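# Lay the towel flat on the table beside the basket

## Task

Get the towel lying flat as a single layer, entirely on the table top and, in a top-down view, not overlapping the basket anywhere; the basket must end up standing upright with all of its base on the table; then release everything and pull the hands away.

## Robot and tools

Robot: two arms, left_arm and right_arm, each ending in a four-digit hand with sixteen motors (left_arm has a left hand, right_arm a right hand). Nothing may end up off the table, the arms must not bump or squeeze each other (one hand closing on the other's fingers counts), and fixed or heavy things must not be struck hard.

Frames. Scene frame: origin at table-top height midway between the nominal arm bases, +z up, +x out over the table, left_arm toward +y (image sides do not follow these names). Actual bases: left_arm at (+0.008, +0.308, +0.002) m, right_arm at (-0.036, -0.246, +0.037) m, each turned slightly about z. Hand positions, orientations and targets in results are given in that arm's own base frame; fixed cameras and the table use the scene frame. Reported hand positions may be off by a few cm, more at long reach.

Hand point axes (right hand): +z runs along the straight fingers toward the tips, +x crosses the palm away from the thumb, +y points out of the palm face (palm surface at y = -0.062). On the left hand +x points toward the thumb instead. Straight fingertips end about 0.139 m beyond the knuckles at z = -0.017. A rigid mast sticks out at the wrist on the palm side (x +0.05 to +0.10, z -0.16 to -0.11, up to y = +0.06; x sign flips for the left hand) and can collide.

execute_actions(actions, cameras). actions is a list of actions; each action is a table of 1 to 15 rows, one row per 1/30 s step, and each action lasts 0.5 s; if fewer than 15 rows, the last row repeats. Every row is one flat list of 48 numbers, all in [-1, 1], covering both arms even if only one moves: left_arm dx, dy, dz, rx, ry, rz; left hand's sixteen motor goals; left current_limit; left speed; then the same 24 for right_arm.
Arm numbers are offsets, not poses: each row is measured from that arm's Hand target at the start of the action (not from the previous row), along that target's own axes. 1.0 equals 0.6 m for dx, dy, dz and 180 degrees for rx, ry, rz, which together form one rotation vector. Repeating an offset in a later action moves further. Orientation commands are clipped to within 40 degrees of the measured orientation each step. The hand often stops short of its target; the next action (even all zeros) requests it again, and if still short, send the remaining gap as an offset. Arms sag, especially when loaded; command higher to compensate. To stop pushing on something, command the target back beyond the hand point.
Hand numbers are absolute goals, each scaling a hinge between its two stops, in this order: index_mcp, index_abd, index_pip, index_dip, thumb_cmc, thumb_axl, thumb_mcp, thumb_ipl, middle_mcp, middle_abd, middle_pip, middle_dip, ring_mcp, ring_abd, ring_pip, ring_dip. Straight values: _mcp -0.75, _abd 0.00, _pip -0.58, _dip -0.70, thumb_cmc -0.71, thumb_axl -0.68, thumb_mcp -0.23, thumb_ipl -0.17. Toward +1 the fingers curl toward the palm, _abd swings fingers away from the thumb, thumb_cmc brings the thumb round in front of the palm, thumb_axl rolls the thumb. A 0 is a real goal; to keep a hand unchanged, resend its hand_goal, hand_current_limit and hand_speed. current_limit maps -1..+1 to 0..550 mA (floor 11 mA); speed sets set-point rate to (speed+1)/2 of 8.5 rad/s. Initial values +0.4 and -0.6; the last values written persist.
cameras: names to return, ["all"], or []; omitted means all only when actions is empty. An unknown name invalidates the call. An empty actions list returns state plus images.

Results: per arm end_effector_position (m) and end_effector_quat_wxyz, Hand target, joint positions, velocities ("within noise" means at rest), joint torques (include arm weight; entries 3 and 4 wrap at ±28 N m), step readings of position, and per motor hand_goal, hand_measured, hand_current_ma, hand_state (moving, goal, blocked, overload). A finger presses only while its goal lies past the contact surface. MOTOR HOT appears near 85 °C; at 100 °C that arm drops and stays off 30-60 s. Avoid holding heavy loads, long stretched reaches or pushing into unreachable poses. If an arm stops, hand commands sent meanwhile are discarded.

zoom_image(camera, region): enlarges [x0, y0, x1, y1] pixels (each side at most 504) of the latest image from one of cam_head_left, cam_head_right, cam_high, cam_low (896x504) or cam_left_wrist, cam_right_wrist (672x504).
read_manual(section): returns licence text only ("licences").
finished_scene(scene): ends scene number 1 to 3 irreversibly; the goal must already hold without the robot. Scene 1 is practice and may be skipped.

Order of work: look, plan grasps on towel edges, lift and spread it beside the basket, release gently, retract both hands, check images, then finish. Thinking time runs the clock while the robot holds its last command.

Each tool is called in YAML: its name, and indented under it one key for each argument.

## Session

execute_actions:
  actions: []

Scene clock: 0.00 s.
left_arm: end_effector_position=(+0.5970, -0.1763, +0.2370) hand_goal=(-0.754, +0.000, -0.576, -0.696, -0.714, -0.678, -0.226, -0.168, -0.754, +0.000, -0.576, -0.696, -0.754, +0.000, -0.576, -0.696) hand_measured=(-0.754, +0.000, -0.576, -0.696, -0.714, -0.678, -0.226, -0.168, -0.754, +0.000, -0.576, -0.696, -0.754, +0.000, -0.576, -0.696) hand_current_ma=(+0, +0, +0, +0, +0, +0, +0, +0, +0, +0, +0, +0, +0, +0, +0, +0) hand_state=(goal, goal, goal, goal, goal, goal, goal, goal, goal, goal, goal, goal, goal, goal, goal, goal) hand_current_limit=0.40 hand_speed=-0.60 end_effector_quat_wxyz=(+0.051, +0.558, +0.828, +0.011) | right_arm: end_effector_position=(+0.1193, +0.3298, +0.1777) hand_goal=(-0.754, +0.000, -0.576, -0.696, -0.714, -0.678, -0.226, -0.168, -0.754, +0.000, -0.576, -0.696, -0.754, +0.000, -0.576, -0.696) hand_measured=(-0.754, +0.000, -0.576, -0.696, -0.714, -0.678, -0.226, -0.168, -0.754, +0.000, -0.576, -0.696, -0.754, +0.000, -0.576, -0.696) hand_current_ma=(+0, +0, +0, +0, +0, +0, +0, +0, +0, +0, +0, +0, +0, +0, +0, +0) hand_state=(goal, goal, goal, goal, goal, goal, goal, goal, goal, goal, goal, goal, goal, goal, goal, goal) hand_current_limit=0.40 hand_speed=-0.60 end_effector_quat_wxyz=(-0.273, +0.291, +0.721, +0.566)
Joint positions: left_arm=[-0.411 1.78 1.758 -1.444 -0.003 -0.796] | right_arm=[1.227 0.762 0.05 0.481 -0.4 0.742]
Joint velocities: within noise
Joint torques (N m): no reading
Heat: left arm: hottest shoulder 32 °C; right arm: hottest shoulder 24 °C.
Hand target: left_arm +0.6028, -0.1788, +0.2474; +0.063, +0.557, +0.828, +0.013 | right_arm +0.1209, +0.3343, +0.1885; -0.273, +0.286, +0.717, +0.574

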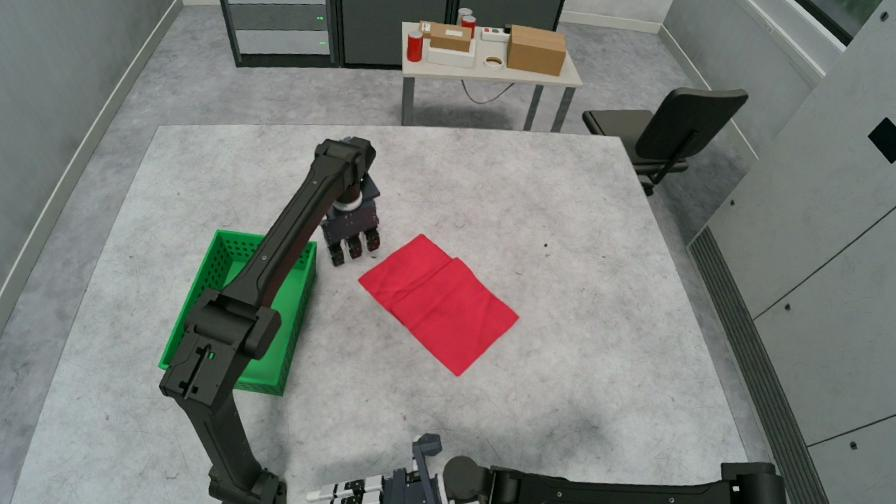

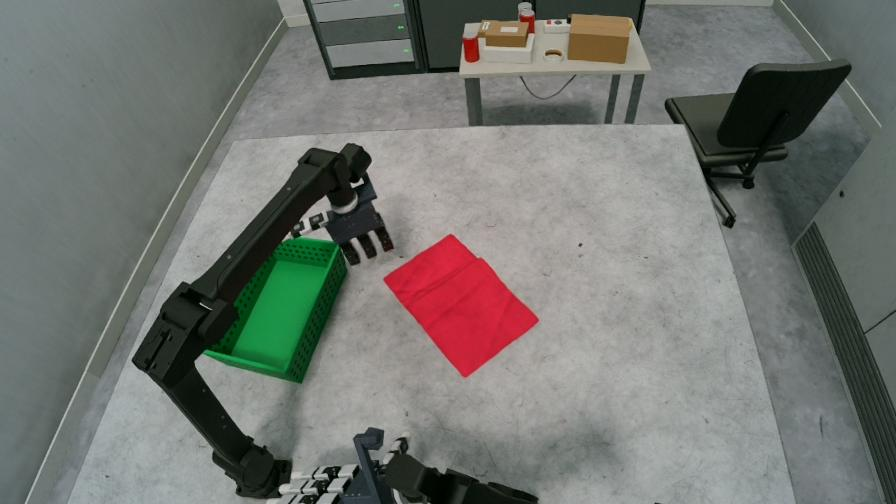

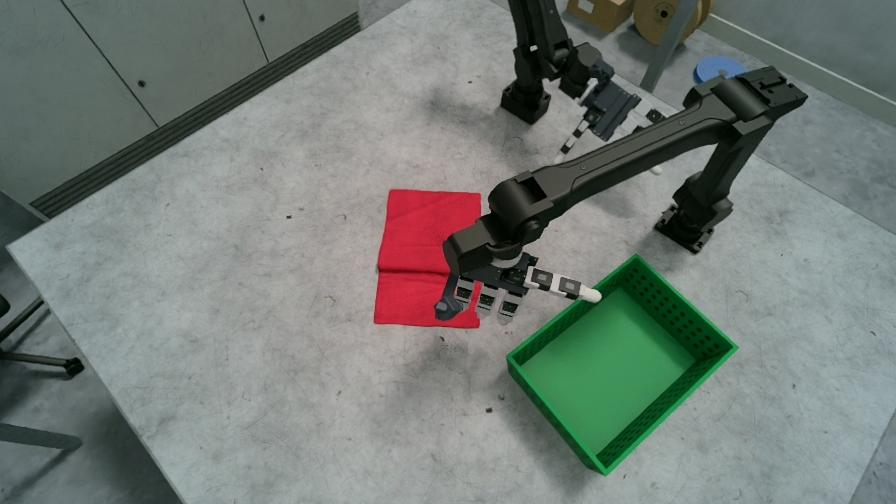

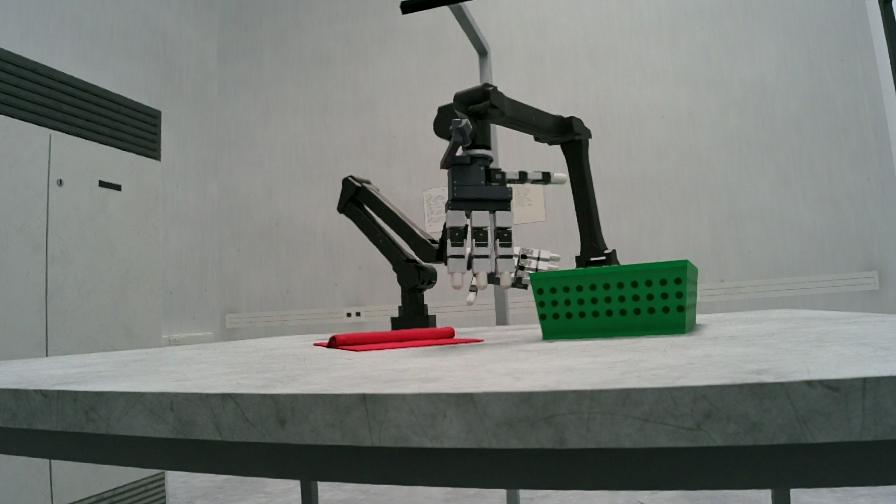

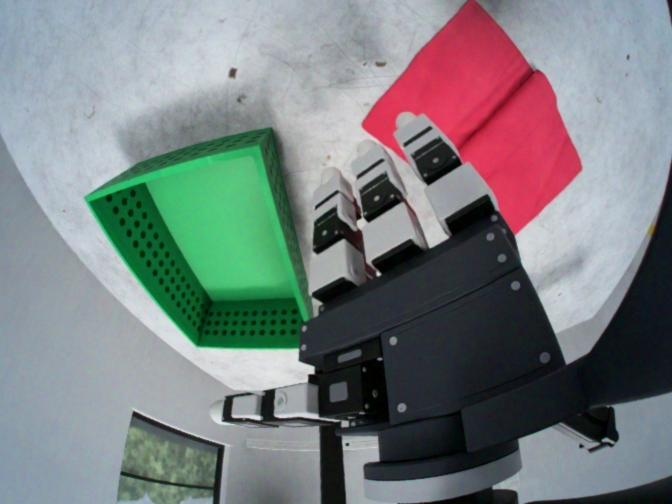

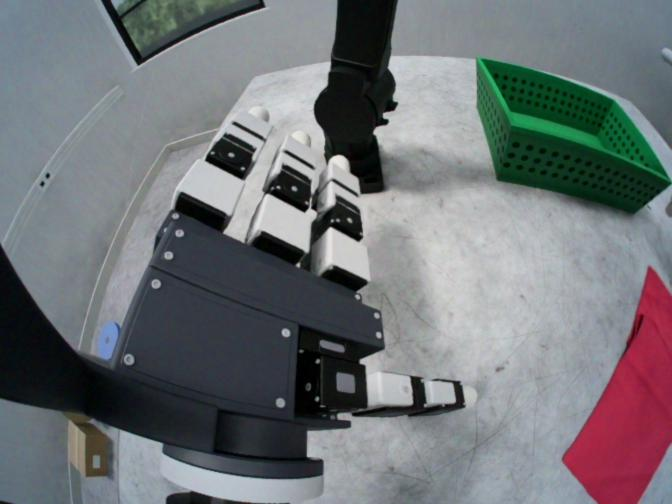

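zoom_image:
  camera: "cam_high"
  region: [350, 170, 510, 340]

zoom_image:
  camera: "cam_head_left"
  region: [350, 220, 530, 385]

zoom_image:
  camera: "cam_low"
  region: [300, 310, 500, 360]

zoom_image:
  camera: "cam_left_wrist"
  region: [350, 0, 600, 250]

zoom_image:
  camera: "cam_right_wrist"
  region: [540, 240, 672, 504]

Scaled by 2.965.

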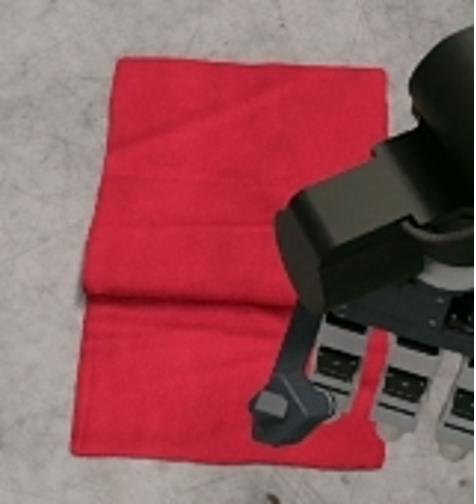

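Scaled by 2.800.

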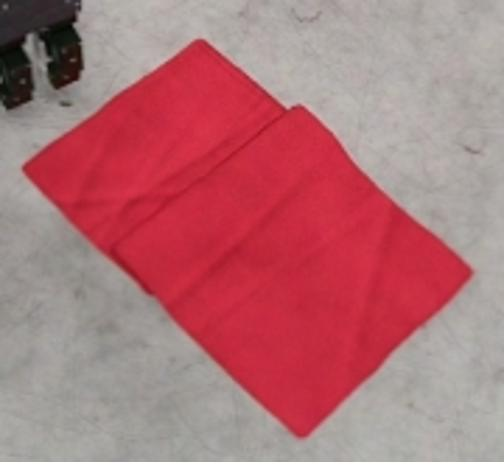

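Scaled by 2.520.

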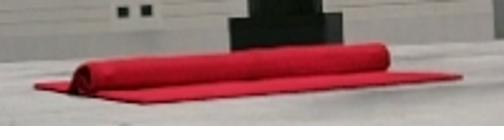

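Scaled by 2.016 from the camera's 672x504 image, which has a finer 960x720 frame.

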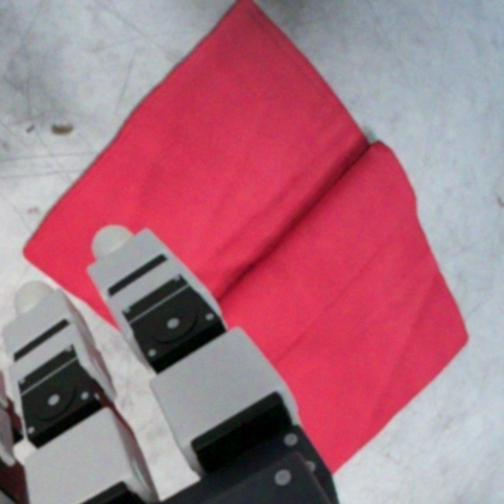

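Scaled by 1.909 from the camera's 672x504 image, which has a finer 960x720 frame.

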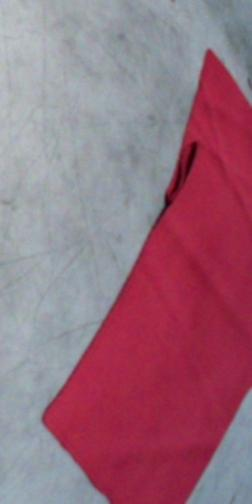

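execute_actions:
  actions:
    - [[0,0,0,0.033,0.0247,0.0834,-0.342,0,-0.431,-0.696,-0.714,-0.678,-0.226,-0.168,-0.342,0,-0.431,-0.696,-0.342,0,-0.431,-0.696,0,-0.6,-0.051,0.078,-0.137,0,0,0,-0.342,0,-0.431,-0.696,-0.714,-0.678,-0.226,-0.168,-0.342,0,-0.431,-0.696,-0.342,0,-0.431,-0.696,0,-0.6]]
    - [[-0.13,-0.038,0.04,0,0,0,-0.342,0,-0.431,-0.696,-0.714,-0.678,-0.226,-0.168,-0.342,0,-0.431,-0.696,-0.342,0,-0.431,-0.696,0,-0.6,-0.051,0.078,-0.137,0,0,0,-0.342,0,-0.431,-0.696,-0.714,-0.678,-0.226,-0.168,-0.342,0,-0.431,-0.696,-0.342,0,-0.431,-0.696,0,-0.6]]
    - [[-0.13,-0.038,0.04,0,0,0,-0.342,0,-0.431,-0.696,-0.714,-0.678,-0.226,-0.168,-0.342,0,-0.431,-0.696,-0.342,0,-0.431,-0.696,0,-0.6,0,0,0,0.0695,-0.0847,0.008,-0.342,0,-0.431,-0.696,-0.714,-0.678,-0.226,-0.168,-0.342,0,-0.431,-0.696,-0.342,0,-0.431,-0.696,0,-0.6]]
  cameras: ["all"]

Scene clock: 75.17 s.
left_arm: end_effector_position=(+0.5636, -0.3336, +0.1838) hand_goal=(-0.342, +0.000, -0.432, -0.696, -0.714, -0.678, -0.226, -0.168, -0.342, +0.000, -0.432, -0.696, -0.342, +0.000, -0.432, -0.696) hand_measured=(-0.348, +0.000, -0.436, -0.696, -0.714, -0.678, -0.224, -0.168, -0.348, +0.000, -0.436, -0.696, -0.346, +0.000, -0.436, -0.696) hand_current_ma=(-10, +0, -6, +0, +0, +1, +6, +0, -11, +0, -7, +0, -9, +0, -6, +0) hand_state=(goal, goal, goal, goal, goal, goal, goal, goal, goal, goal, goal, goal, goal, goal, goal, goal) hand_current_limit=0.00 hand_speed=-0.60 end_effector_quat_wxyz=(-0.018, +0.666, +0.745, -0.002) | right_arm: end_effector_position=(+0.2328, +0.1849, +0.2159) hand_goal=(-0.342, +0.000, -0.432, -0.696, -0.714, -0.678, -0.226, -0.168, -0.342, +0.000, -0.432, -0.696, -0.342, +0.000, -0.432, -0.696) hand_measured=(-0.348, -0.004, -0.436, -0.696, -0.720, -0.678, -0.224, -0.168, -0.348, -0.004, -0.436, -0.696, -0.350, -0.004, -0.434, -0.696) hand_current_ma=(-35, -19, -14, +0, -27, +4, +10, +3, -33, -19, -16, +0, -42, -16, -12, +0) hand_state=(goal, goal, goal, goal, goal, goal, goal, goal, goal, goal, goal, goal, goal, goal, goal, goal) hand_current_limit=0.00 hand_speed=-0.60 end_effector_quat_wxyz=(-0.221, +0.361, +0.790, +0.443)
Joint positions: left_arm=[-0.648 1.971 1.919 -1.554 0.001 -0.76] | right_arm=[0.095 0.707 0.493 -1.254 -1.034 -0.559]
Joint torques (N m): left_arm=[-1.61 -19.96 14.28 -0.31 -0.24 -0.05] | right_arm=[-0.85 -2.9 13.08 0.49 -1.04 -0.29]
Heat: left arm: hottest shoulder 37 °C; right arm: hottest elbow 27 °C.
Hand target: left_arm +0.5767, -0.3394, +0.1993; +0.000, +0.662, +0.749, +0.000 | right_arm +0.2410, +0.1839, +0.2384; -0.213, +0.337, +0.801, +0.447
Off the commanded pose: left_arm 0.021 m, 2 deg | right_arm 0.024 m, 3 deg.
Step readings (end_effector_position of left_arm | right_arm):
0: (+0.5970, -0.1763, +0.2370) | (+0.1193, +0.3298, +0.1777)
1: (+0.5951, -0.1769, +0.2362) | (+0.1171, +0.3286, +0.1782)
2: (+0.5919, -0.1766, +0.2355) | (+0.1178, +0.3236, +0.1817)
4: (+0.5837, -0.1756, +0.2340) | (+0.1444, +0.2980, +0.1951)
8: (+0.5823, -0.1744, +0.2345) | (+0.1740, +0.2595, +0.2127)
15: (+0.5869, -0.1753, +0.2387) | (+0.1777, +0.2507, +0.1821)
16: (+0.5863, -0.1789, +0.2376) | (+0.1758, +0.2494, +0.1836)
17: (+0.5869, -0.1815, +0.2374) | (+0.1738, +0.2444, +0.1877)
19: (+0.5846, -0.2035, +0.2326) | (+0.2016, +0.2173, +0.1980)
23: (+0.5724, -0.2531, +0.2154) | (+0.2416, +0.1775, +0.2171)
30: (+0.5678, -0.2670, +0.2006) | (+0.2366, +0.1818, +0.2103)
31: (+0.5679, -0.2692, +0.2013) | (+0.2405, +0.1798, +0.2037)
32: (+0.5711, -0.2702, +0.2032) | (+0.2467, +0.1760, +0.1936)
34: (+0.5758, -0.2863, +0.2044) | (+0.2408, +0.1742, +0.1912)
38: (+0.5685, -0.3236, +0.1963) | (+0.2333, +0.1788, +0.2095)
45: (+0.5573, -0.3442, +0.1830) | (+0.2400, +0.1814, +0.2159)

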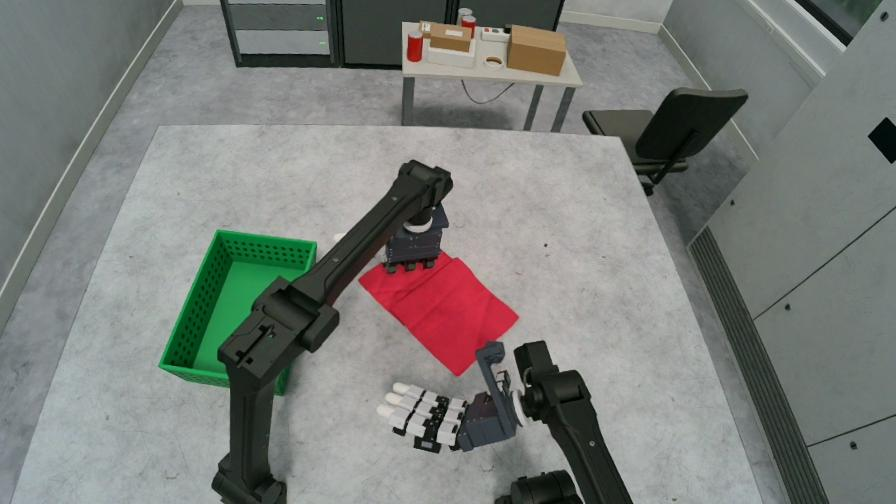

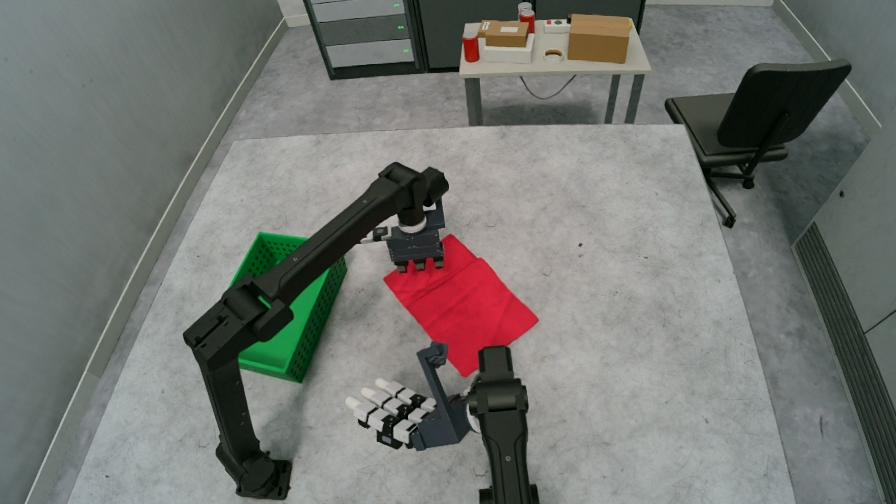

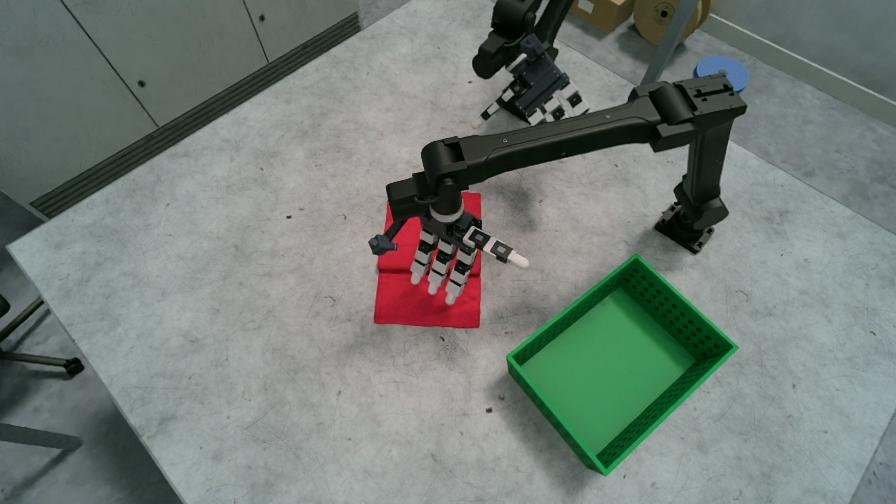

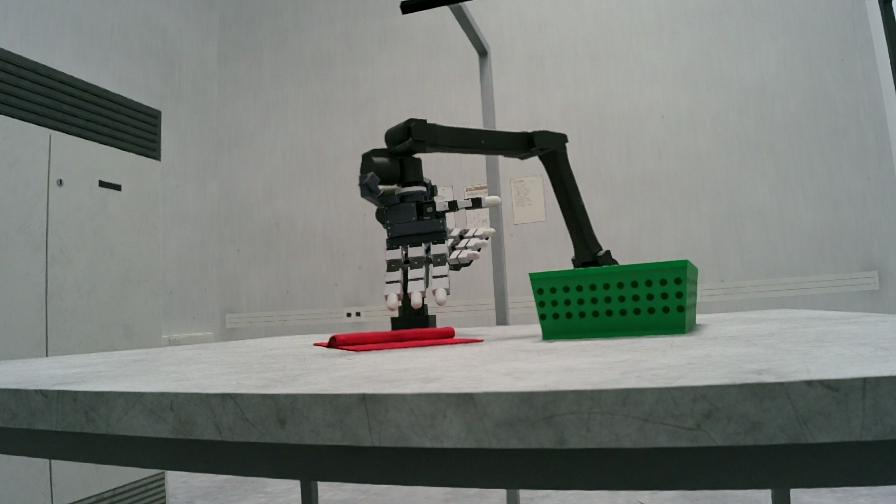

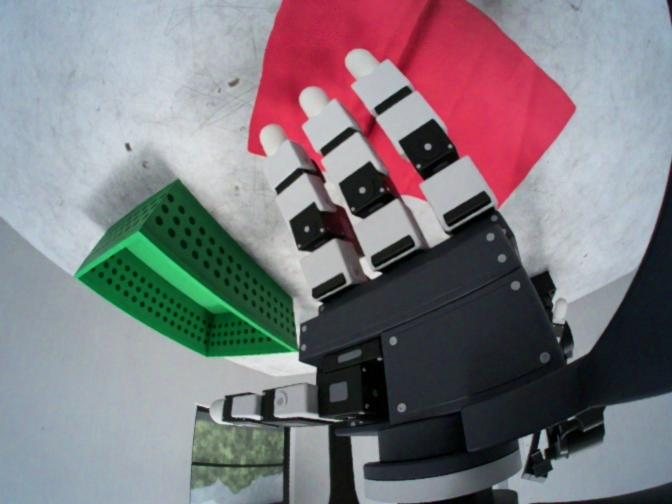

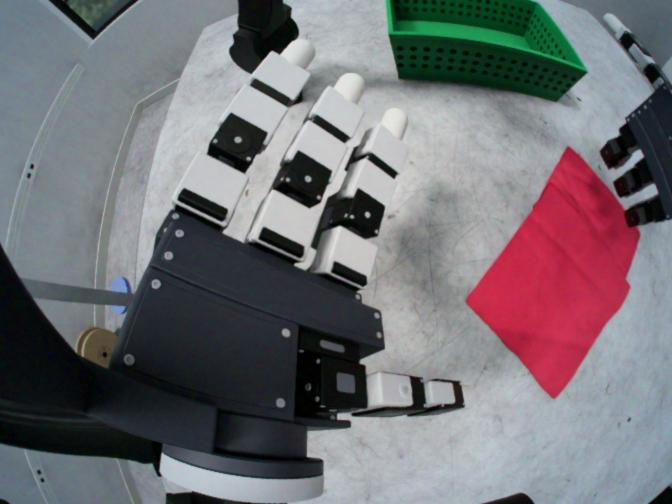

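execute_actions:
  actions:
    - [[0,0,0,0,0,0,-0.342,0,-0.431,-0.696,-0.714,-0.678,-0.226,-0.168,-0.342,0,-0.431,-0.696,-0.342,0,-0.431,-0.696,0,-0.6,0,0,0,0.0695,-0.0847,0.008,-0.342,0,-0.431,-0.696,-0.714,-0.678,-0.226,-0.168,-0.342,0,-0.431,-0.696,-0.342,0,-0.431,-0.696,0,-0.6]]
    - [[0,0,0,0,0,0,-0.342,0,-0.431,-0.696,-0.714,-0.678,-0.226,-0.168,-0.342,0,-0.431,-0.696,-0.342,0,-0.431,-0.696,0,-0.6,0,0,0,0.0695,-0.0847,0.008,-0.342,0,-0.431,-0.696,-0.714,-0.678,-0.226,-0.168,-0.342,0,-0.431,-0.696,-0.342,0,-0.431,-0.696,0,-0.6]]
    - [[0,0,0,0,0,0,-0.342,0,-0.431,-0.696,-0.714,-0.678,-0.226,-0.168,-0.342,0,-0.431,-0.696,-0.342,0,-0.431,-0.696,0,-0.6,0,0,0,0.0695,-0.0847,0.008,-0.342,0,-0.431,-0.696,-0.714,-0.678,-0.226,-0.168,-0.342,0,-0.431,-0.696,-0.342,0,-0.431,-0.696,0,-0.6]]
  cameras: ["cam_head_right","cam_high"]

zoom_image:
  camera: "cam_high"
  region: [350, 170, 550, 350]

Scene clock: 88.30 s.
left_arm: end_effector_position=(+0.5636, -0.3336, +0.1838) hand_goal=(-0.342, +0.000, -0.432, -0.696, -0.714, -0.678, -0.226, -0.168, -0.342, +0.000, -0.432, -0.696, -0.342, +0.000, -0.432, -0.696) hand_measured=(-0.348, +0.000, -0.436, -0.696, -0.714, -0.678, -0.224, -0.168, -0.348, +0.000, -0.436, -0.696, -0.346, +0.000, -0.436, -0.696) hand_current_ma=(-10, +0, -6, +0, +0, +1, +6, +0, -11, +0, -7, +0, -9, +0, -6, +0) hand_state=(goal, goal, goal, goal, goal, goal, goal, goal, goal, goal, goal, goal, goal, goal, goal, goal) hand_current_limit=0.00 hand_speed=-0.60 end_effector_quat_wxyz=(-0.018, +0.666, +0.745, -0.002) | right_arm: end_effector_position=(+0.2340, +0.1823, +0.2201) hand_goal=(-0.342, +0.000, -0.432, -0.696, -0.714, -0.678, -0.226, -0.168, -0.342, +0.000, -0.432, -0.696, -0.342, +0.000, -0.432, -0.696) hand_measured=(-0.350, -0.002, -0.434, -0.696, -0.714, -0.678, -0.222, -0.166, -0.350, -0.002, -0.434, -0.696, -0.352, -0.002, -0.434, -0.696) hand_current_ma=(-37, -10, -8, +0, -3, +4, +28, +12, -38, -9, -8, +0, -49, -7, -5, +0) hand_state=(goal, goal, goal, goal, goal, goal, goal, goal, goal, goal, goal, goal, goal, goal, goal, goal) hand_current_limit=0.00 hand_speed=-0.60 end_effector_quat_wxyz=(-0.009, +0.418, +0.908, -0.013)
Joint positions: left_arm=[-0.648 1.971 1.919 -1.554 0.001 -0.76] | right_arm=[0.748 0.894 0.899 -1.608 -0.006 0.041]
Joint torques (N m): left_arm=[-1.55 -19.49 14.49 -0.36 -0.24 -0.06] | right_arm=[-0.97 -5.83 12.44 0.18 0.16 0.02]
Heat: left arm: hottest shoulder 37 °C; right arm: hottest elbow 28 °C.
Hand target: left_arm +0.5767, -0.3394, +0.1993; +0.000, +0.662, +0.749, +0.000 | right_arm +0.2411, +0.1838, +0.2383; -0.001, +0.426, +0.905, +0.001
Off the commanded pose: left_arm 0.021 m, 2 deg | right_arm 0.020 m, 2 deg.
Step readings (end_effector_position of left_arm | right_arm):
0: (+0.5636, -0.3336, +0.1838) | (+0.2327, +0.1849, +0.2159)
1: (+0.5636, -0.3336, +0.1838) | (+0.2340, +0.1806, +0.2086)
2: (+0.5636, -0.3336, +0.1838) | (+0.2339, +0.1719, +0.1950)
4: (+0.5636, -0.3336, +0.1838) | (+0.2324, +0.1721, +0.1993)
8: (+0.5636, -0.3336, +0.1838) | (+0.2333, +0.1862, +0.2259)
15: (+0.5636, -0.3336, +0.1838) | (+0.2352, +0.1843, +0.2264)
16: (+0.5636, -0.3336, +0.1838) | (+0.2374, +0.1775, +0.2208)
17: (+0.5636, -0.3336, +0.1838) | (+0.2396, +0.1650, +0.2110)
19: (+0.5636, -0.3336, +0.1838) | (+0.2361, +0.1695, +0.2126)
23: (+0.5636, -0.3336, +0.1838) | (+0.2299, +0.1898, +0.2244)
30: (+0.5636, -0.3336, +0.1838) | (+0.2325, +0.1844, +0.2225)
31: (+0.5636, -0.3336, +0.1838) | (+0.2359, +0.1767, +0.2208)
32: (+0.5636, -0.3336, +0.1838) | (+0.2401, +0.1632, +0.2189)
34: (+0.5636, -0.3336, +0.1838) | (+0.2372, +0.1701, +0.2235)
38: (+0.5636, -0.3336, +0.1838) | (+0.2324, +0.1916, +0.2223)
45: (+0.5636, -0.3336, +0.1838) | (+0.2335, +0.1834, +0.2201)
Images, in order (width x height): cam_head_right 896x504, cam_high 896x504.

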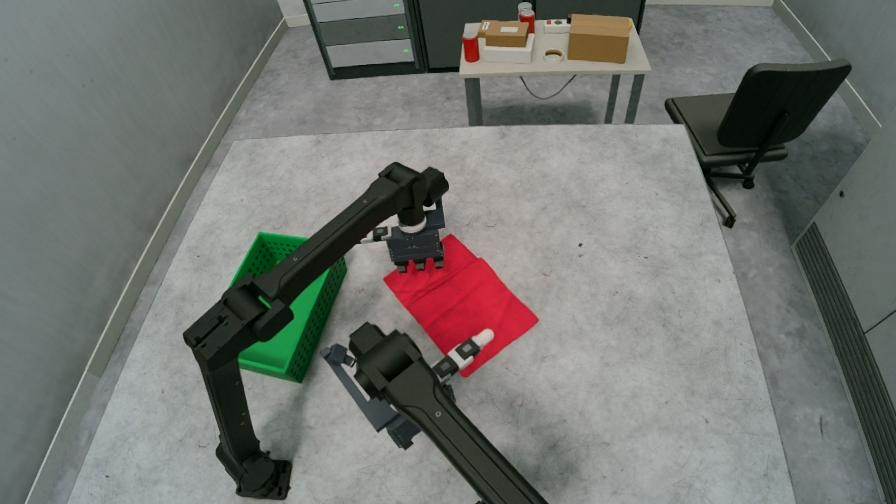

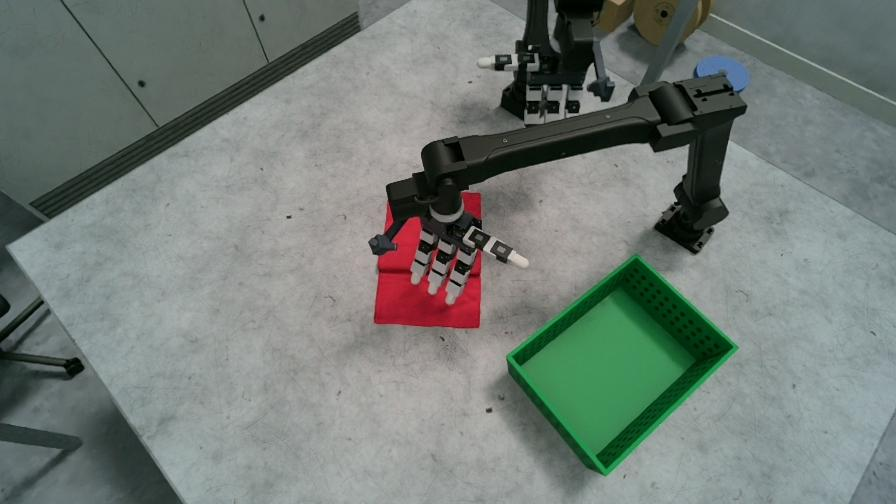

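Scaled by 2.520.

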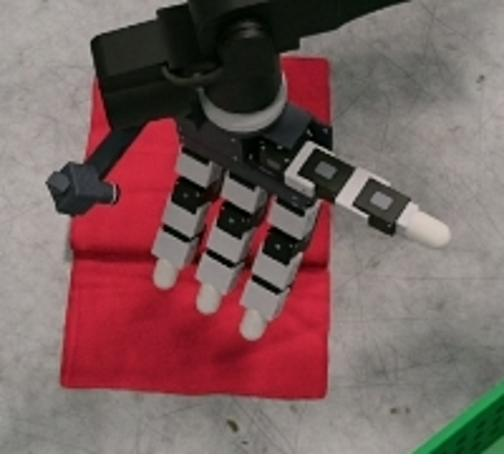

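execute_actions:
  actions:
    - [[0,0,0,0,0,0,-0.342,0,-0.431,-0.696,-0.714,-0.678,-0.226,-0.168,-0.342,0,-0.431,-0.696,-0.342,0,-0.431,-0.696,0,-0.6,-0.1485,0.04,0.03,0,0,0,-0.342,0,-0.431,-0.696,-0.714,-0.678,-0.226,-0.168,-0.342,0,-0.431,-0.696,-0.342,0,-0.431,-0.696,0,-0.6]]
    - [[0,0,0,0,0,0,-0.342,0,-0.431,-0.696,-0.714,-0.678,-0.226,-0.168,-0.342,0,-0.431,-0.696,-0.342,0,-0.431,-0.696,0,-0.6,-0.1485,0.04,0.05,0,0,0,-0.342,0,-0.431,-0.696,-0.714,-0.678,-0.226,-0.168,-0.342,0,-0.431,-0.696,-0.342,0,-0.431,-0.696,0,-0.6]]
    - [[0,0,0.03,0,0,0,-0.342,0,-0.431,-0.696,-0.714,-0.678,-0.226,-0.168,-0.342,0,-0.431,-0.696,-0.342,0,-0.431,-0.696,0,-0.6,-0.1485,0.04,0.07,0,0,0,-0.342,0,-0.431,-0.696,-0.714,-0.678,-0.226,-0.168,-0.342,0,-0.431,-0.696,-0.342,0,-0.431,-0.696,0,-0.6]]
  cameras: ["all"]

zoom_image:
  camera: "cam_high"
  region: [350, 120, 550, 350]

Scene clock: 105.63 s.
left_arm: end_effector_position=(+0.5690, -0.3376, +0.1849) hand_goal=(-0.342, +0.000, -0.432, -0.696, -0.714, -0.678, -0.226, -0.168, -0.342, +0.000, -0.432, -0.696, -0.342, +0.000, -0.432, -0.696) hand_measured=(-0.348, +0.000, -0.436, -0.696, -0.714, -0.678, -0.224, -0.168, -0.348, +0.000, -0.436, -0.696, -0.346, +0.000, -0.436, -0.696) hand_current_ma=(-10, +0, -6, +0, +0, +1, +6, +0, -11, +0, -7, +0, -9, +0, -6, +0) hand_state=(goal, goal, goal, goal, goal, goal, goal, goal, goal, goal, goal, goal, goal, goal, goal, goal) hand_current_limit=0.00 hand_speed=-0.60 end_effector_quat_wxyz=(-0.004, +0.666, +0.746, -0.001) | right_arm: end_effector_position=(+0.4540, +0.0221, +0.1330) hand_goal=(-0.342, +0.000, -0.432, -0.696, -0.714, -0.678, -0.226, -0.168, -0.342, +0.000, -0.432, -0.696, -0.342, +0.000, -0.432, -0.696) hand_measured=(-0.348, +0.000, -0.434, -0.696, -0.714, -0.678, -0.222, -0.166, -0.348, +0.000, -0.434, -0.696, -0.350, +0.000, -0.434, -0.696) hand_current_ma=(-30, +3, -9, +0, -2, +4, +27, +12, -30, +3, -8, +0, -36, +2, -6, +0) hand_state=(goal, goal, goal, goal, goal, goal, goal, goal, goal, goal, goal, goal, goal, goal, goal, goal) hand_current_limit=0.00 hand_speed=-0.60 end_effector_quat_wxyz=(-0.016, +0.431, +0.902, -0.006)
Joint positions: left_arm=[-0.648 1.971 1.919 -1.527 0.001 -0.761] | right_arm=[-0.036 1.399 1.045 -1.251 -0.001 -0.715]
Joint torques (N m): left_arm=[-1.67 -19.66 10.95 0.43 -0.23 -0.05] | right_arm=[-0.26 -14.1 11.54 0.53 -0.14 -0.12]
Heat: left arm: hottest shoulder 38 °C; right arm: hottest elbow 29 °C.
Hand target: left_arm +0.5767, -0.3394, +0.1813; +0.000, +0.662, +0.749, +0.000 | right_arm +0.4668, +0.0239, +0.1477; -0.001, +0.426, +0.905, +0.001
Off the commanded pose: left_arm 0.009 m, 1 deg | right_arm 0.020 m, 2 deg.
Step readings (end_effector_position of left_arm | right_arm):
0: (+0.5636, -0.3336, +0.1838) | (+0.2341, +0.1823, +0.2201)
1: (+0.5636, -0.3336, +0.1838) | (+0.2385, +0.1795, +0.2201)
2: (+0.5636, -0.3336, +0.1838) | (+0.2495, +0.1706, +0.2202)
4: (+0.5636, -0.3336, +0.1838) | (+0.2825, +0.1353, +0.2178)
8: (+0.5636, -0.3336, +0.1838) | (+0.3096, +0.1029, +0.2032)
15: (+0.5636, -0.3336, +0.1838) | (+0.3041, +0.1215, +0.1976)
16: (+0.5636, -0.3336, +0.1838) | (+0.3083, +0.1194, +0.1962)
17: (+0.5636, -0.3336, +0.1838) | (+0.3184, +0.1128, +0.1953)
19: (+0.5636, -0.3336, +0.1838) | (+0.3500, +0.0829, +0.1904)
23: (+0.5636, -0.3336, +0.1838) | (+0.3813, +0.0545, +0.1711)
30: (+0.5636, -0.3336, +0.1838) | (+0.3788, +0.0720, +0.1690)
31: (+0.5643, -0.3340, +0.1839) | (+0.3829, +0.0704, +0.1678)
32: (+0.5656, -0.3350, +0.1842) | (+0.3922, +0.0658, +0.1670)
34: (+0.5681, -0.3369, +0.1847) | (+0.4231, +0.0396, +0.1600)
38: (+0.5690, -0.3376, +0.1849) | (+0.4553, +0.0073, +0.1325)
45: (+0.5690, -0.3376, +0.1849) | (+0.4543, +0.0196, +0.1291)

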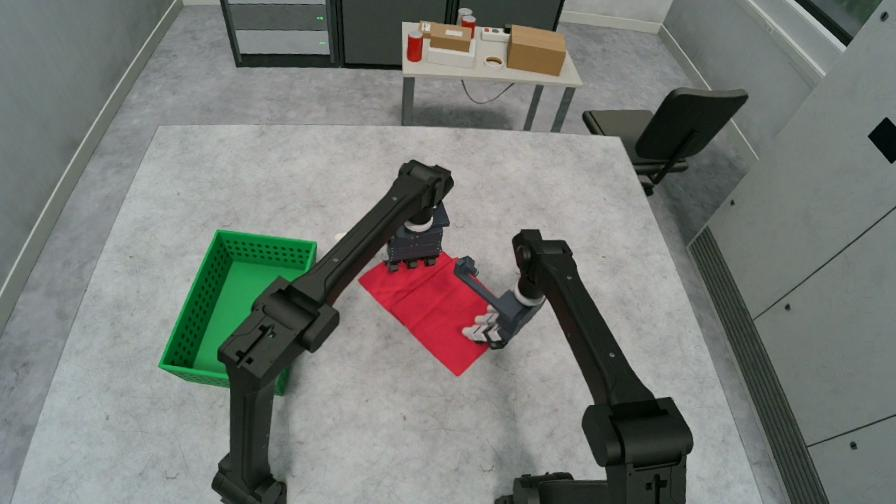

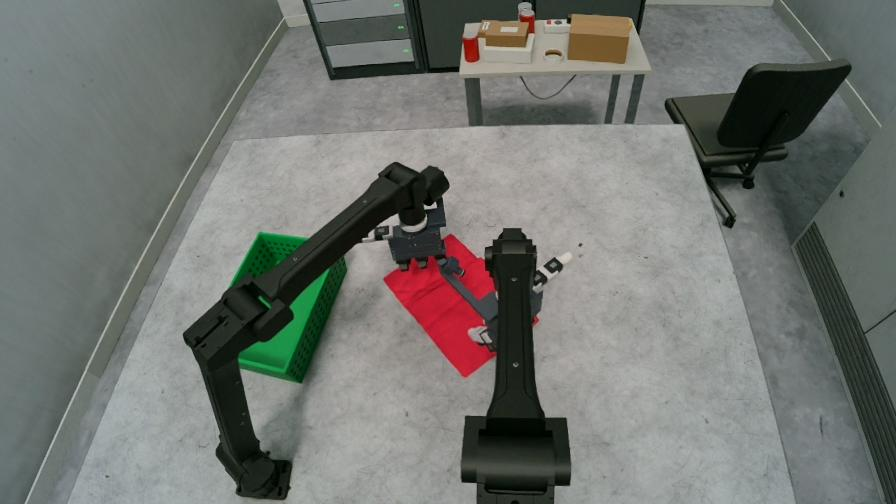

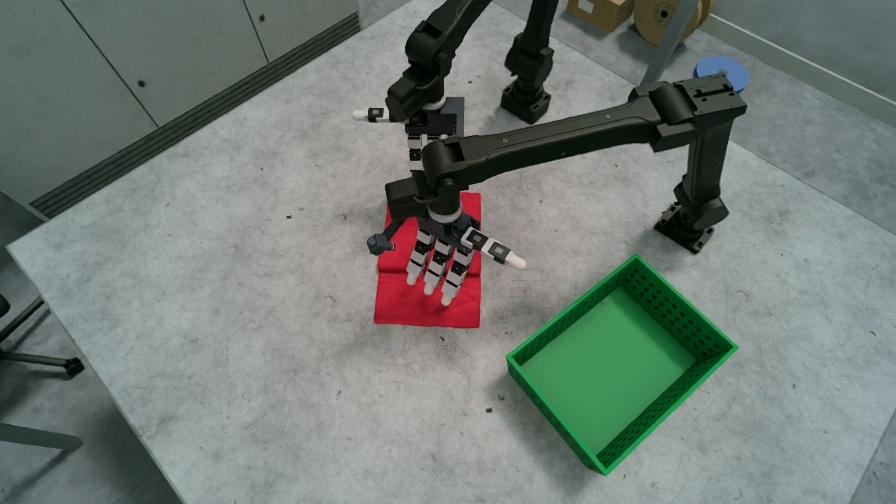

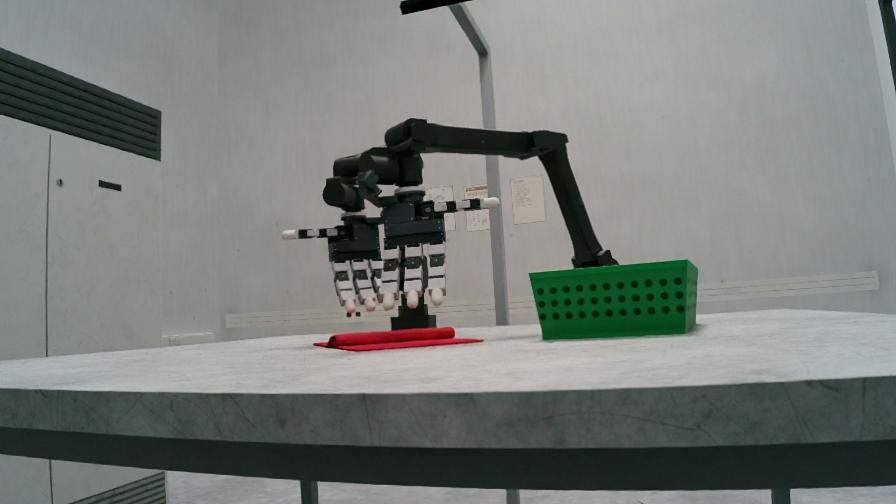

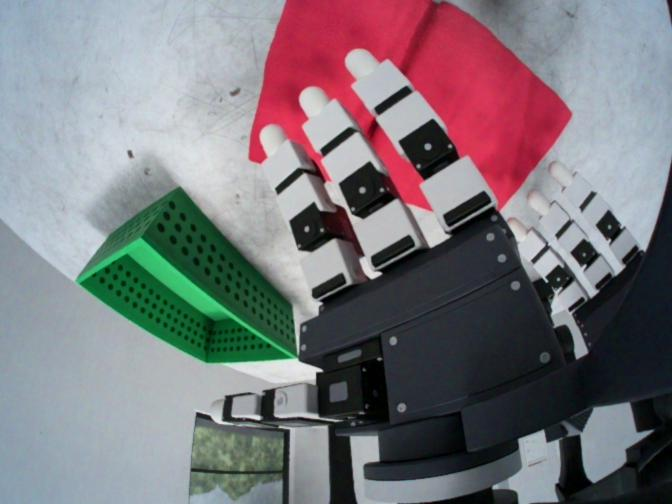

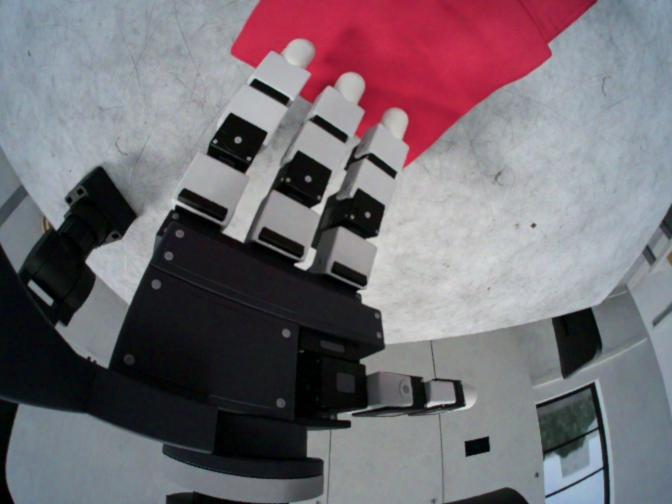

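Scaled by 2.191.

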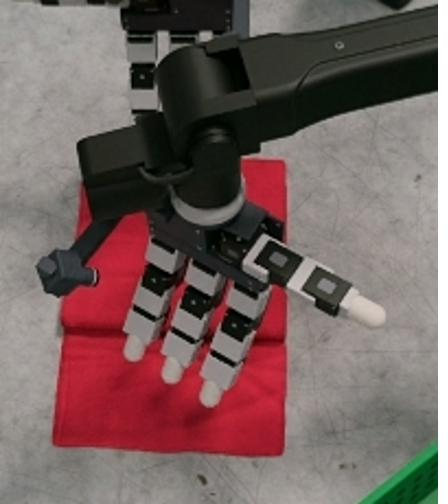

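execute_actions:
  actions:
    - [[-0.01,0,0.06,0,0,0,-0.342,0,-0.431,-0.696,-0.714,-0.678,-0.226,-0.168,-0.342,0,-0.431,-0.696,-0.342,0,-0.431,-0.696,0,-0.6,0.028,0.01,0.06,0,0,0,-0.342,0,-0.431,-0.696,-0.714,-0.678,-0.226,-0.168,-0.342,0,-0.431,-0.696,-0.342,0,-0.431,-0.696,0,-0.6]]
    - [[0,0,0.06,0,0,0,-0.342,0,-0.431,-0.696,-0.714,-0.678,-0.226,-0.168,-0.342,0,-0.431,-0.696,-0.342,0,-0.431,-0.696,0,-0.6,0,0,0.06,0,0,0,-0.342,0,-0.431,-0.696,-0.714,-0.678,-0.226,-0.168,-0.342,0,-0.431,-0.696,-0.342,0,-0.431,-0.696,0,-0.6]]
    - [[0,0,0.03,0,0,0,-0.342,0,-0.431,-0.696,-0.714,-0.678,-0.226,-0.168,-0.342,0,-0.431,-0.696,-0.342,0,-0.431,-0.696,0,-0.6,0,0,0.03,0,0,0,-0.342,0,-0.431,-0.696,-0.714,-0.678,-0.226,-0.168,-0.342,0,-0.431,-0.696,-0.342,0,-0.431,-0.696,0,-0.6]]
  cameras: ["cam_head_left","cam_high","cam_low","cam_left_wrist","cam_right_wrist"]

Scene clock: 122.87 s.
left_arm: end_effector_position=(+0.5814, -0.3456, +0.1166) hand_goal=(-0.342, +0.000, -0.432, -0.696, -0.714, -0.678, -0.226, -0.168, -0.342, +0.000, -0.432, -0.696, -0.342, +0.000, -0.432, -0.696) hand_measured=(-0.338, -0.002, -0.430, -0.696, -0.714, -0.678, -0.224, -0.168, -0.338, -0.004, -0.428, -0.694, -0.336, -0.008, -0.426, -0.694) hand_current_ma=(+6, -1, +5, +1, +0, +1, +6, +0, +10, -4, +8, +1, +14, -13, +10, +3) hand_state=(goal, goal, goal, goal, goal, goal, goal, goal, goal, goal, goal, goal, goal, goal, goal, goal) hand_current_limit=0.00 hand_speed=-0.60 end_effector_quat_wxyz=(+0.016, +0.662, +0.749, +0.002) | right_arm: end_effector_position=(+0.4626, +0.0416, +0.0693) hand_goal=(-0.342, +0.000, -0.432, -0.696, -0.714, -0.678, -0.226, -0.168, -0.342, +0.000, -0.432, -0.696, -0.342, +0.000, -0.432, -0.696) hand_measured=(-0.344, +0.000, -0.432, -0.696, -0.714, -0.678, -0.222, -0.166, -0.344, +0.000, -0.432, -0.696, -0.346, +0.000, -0.432, -0.696) hand_current_ma=(-6, +2, +2, +1, -3, +4, +27, +12, -10, +3, +0, +0, -17, +2, -2, +0) hand_state=(goal, goal, goal, goal, goal, goal, goal, goal, goal, goal, goal, goal, goal, goal, goal, goal) hand_current_limit=0.00 hand_speed=-0.60 end_effector_quat_wxyz=(+0.006, +0.422, +0.906, +0.004)
Joint positions: left_arm=[-0.648 2.015 1.802 -1.326 -0.003 -0.772] | right_arm=[0.011 1.474 0.927 -1.009 -0.002 -0.687]
Joint torques (N m): left_arm=[-1.96 -19.31 7.25 0.7 -0.11 0] | right_arm=[-0.38 -12.69 7.2 1.22 -0.1 0.01]
Heat: left arm: hottest shoulder 38 °C; right arm: hottest elbow 29 °C.
Hand target: left_arm +0.5774, -0.3452, +0.0914; +0.000, +0.662, +0.749, +0.000 | right_arm +0.4606, +0.0410, +0.0577; -0.001, +0.426, +0.905, +0.001
Off the commanded pose: left_arm 0.026 m, 2 deg | right_arm 0.012 m, 1 deg.
Step readings (end_effector_position of left_arm | right_arm):
0: (+0.5690, -0.3376, +0.1849) | (+0.4540, +0.0222, +0.1330)
1: (+0.5701, -0.3383, +0.1827) | (+0.4545, +0.0236, +0.1317)
2: (+0.5728, -0.3403, +0.1806) | (+0.4581, +0.0261, +0.1300)
4: (+0.5767, -0.3432, +0.1743) | (+0.4604, +0.0316, +0.1253)
8: (+0.5772, -0.3435, +0.1611) | (+0.4591, +0.0409, +0.1194)
15: (+0.5776, -0.3437, +0.1568) | (+0.4601, +0.0417, +0.1193)
16: (+0.5779, -0.3440, +0.1532) | (+0.4598, +0.0417, +0.1166)
17: (+0.5795, -0.3451, +0.1506) | (+0.4635, +0.0417, +0.1140)
19: (+0.5793, -0.3450, +0.1399) | (+0.4635, +0.0417, +0.1031)
23: (+0.5768, -0.3430, +0.1214) | (+0.4578, +0.0416, +0.0809)
30: (+0.5774, -0.3434, +0.1197) | (+0.4586, +0.0416, +0.0772)
31: (+0.5778, -0.3437, +0.1187) | (+0.4588, +0.0416, +0.0763)
32: (+0.5786, -0.3443, +0.1171) | (+0.4610, +0.0416, +0.0756)
34: (+0.5803, -0.3450, +0.1167) | (+0.4626, +0.0416, +0.0729)
38: (+0.5814, -0.3456, +0.1168) | (+0.4624, +0.0416, +0.0692)
45: (+0.5813, -0.3456, +0.1166) | (+0.4626, +0.0416, +0.0693)
Images, in order (width x height): cam_head_left 896x504, cam_high 896x504, cam_low 896x504, cam_left_wrist 672x504, cam_right_wrist 672x504.

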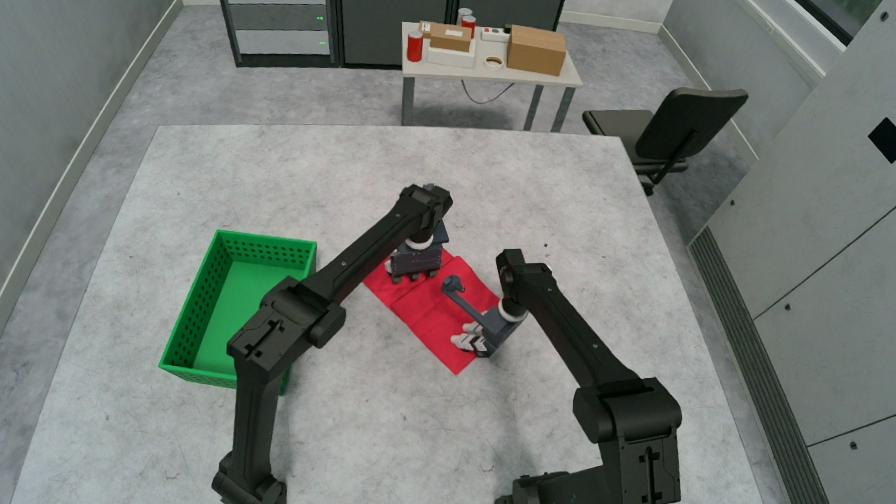

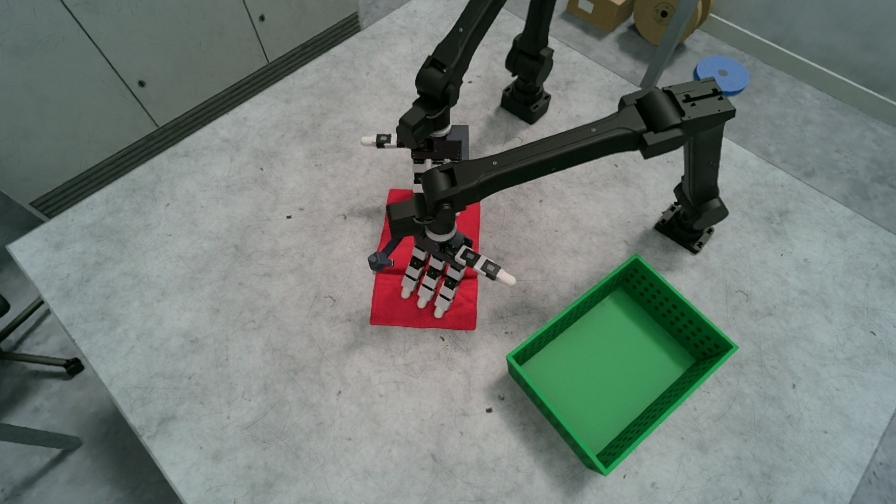

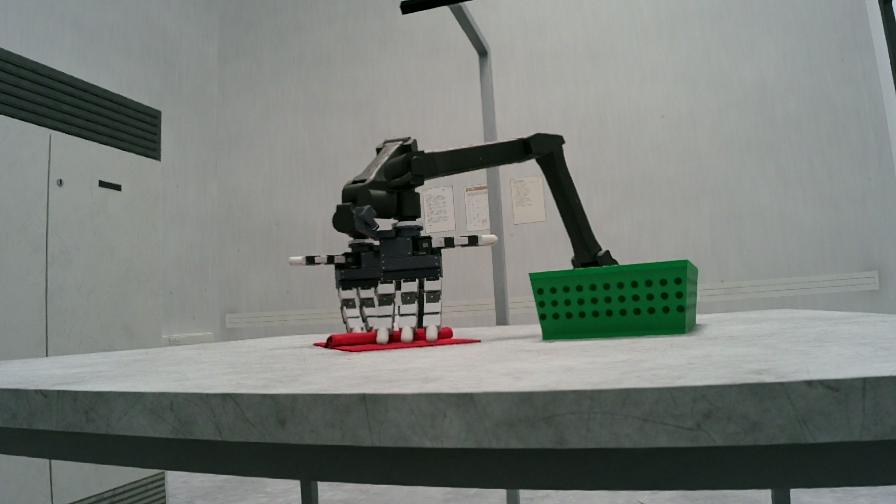

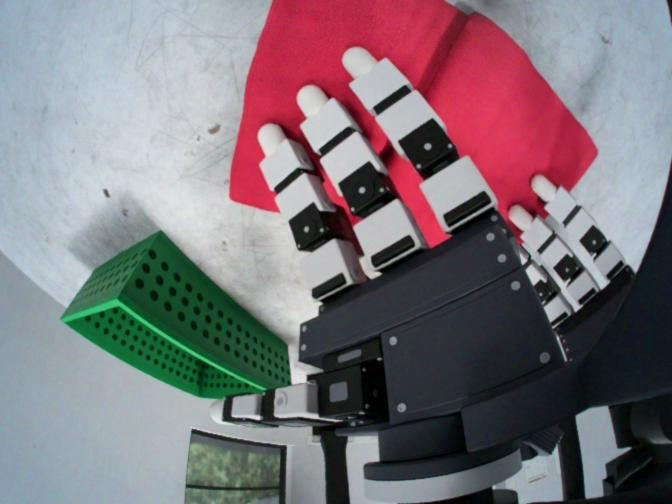

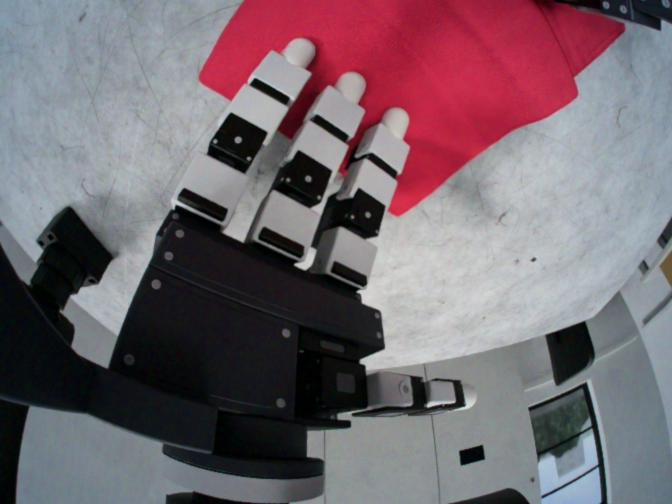

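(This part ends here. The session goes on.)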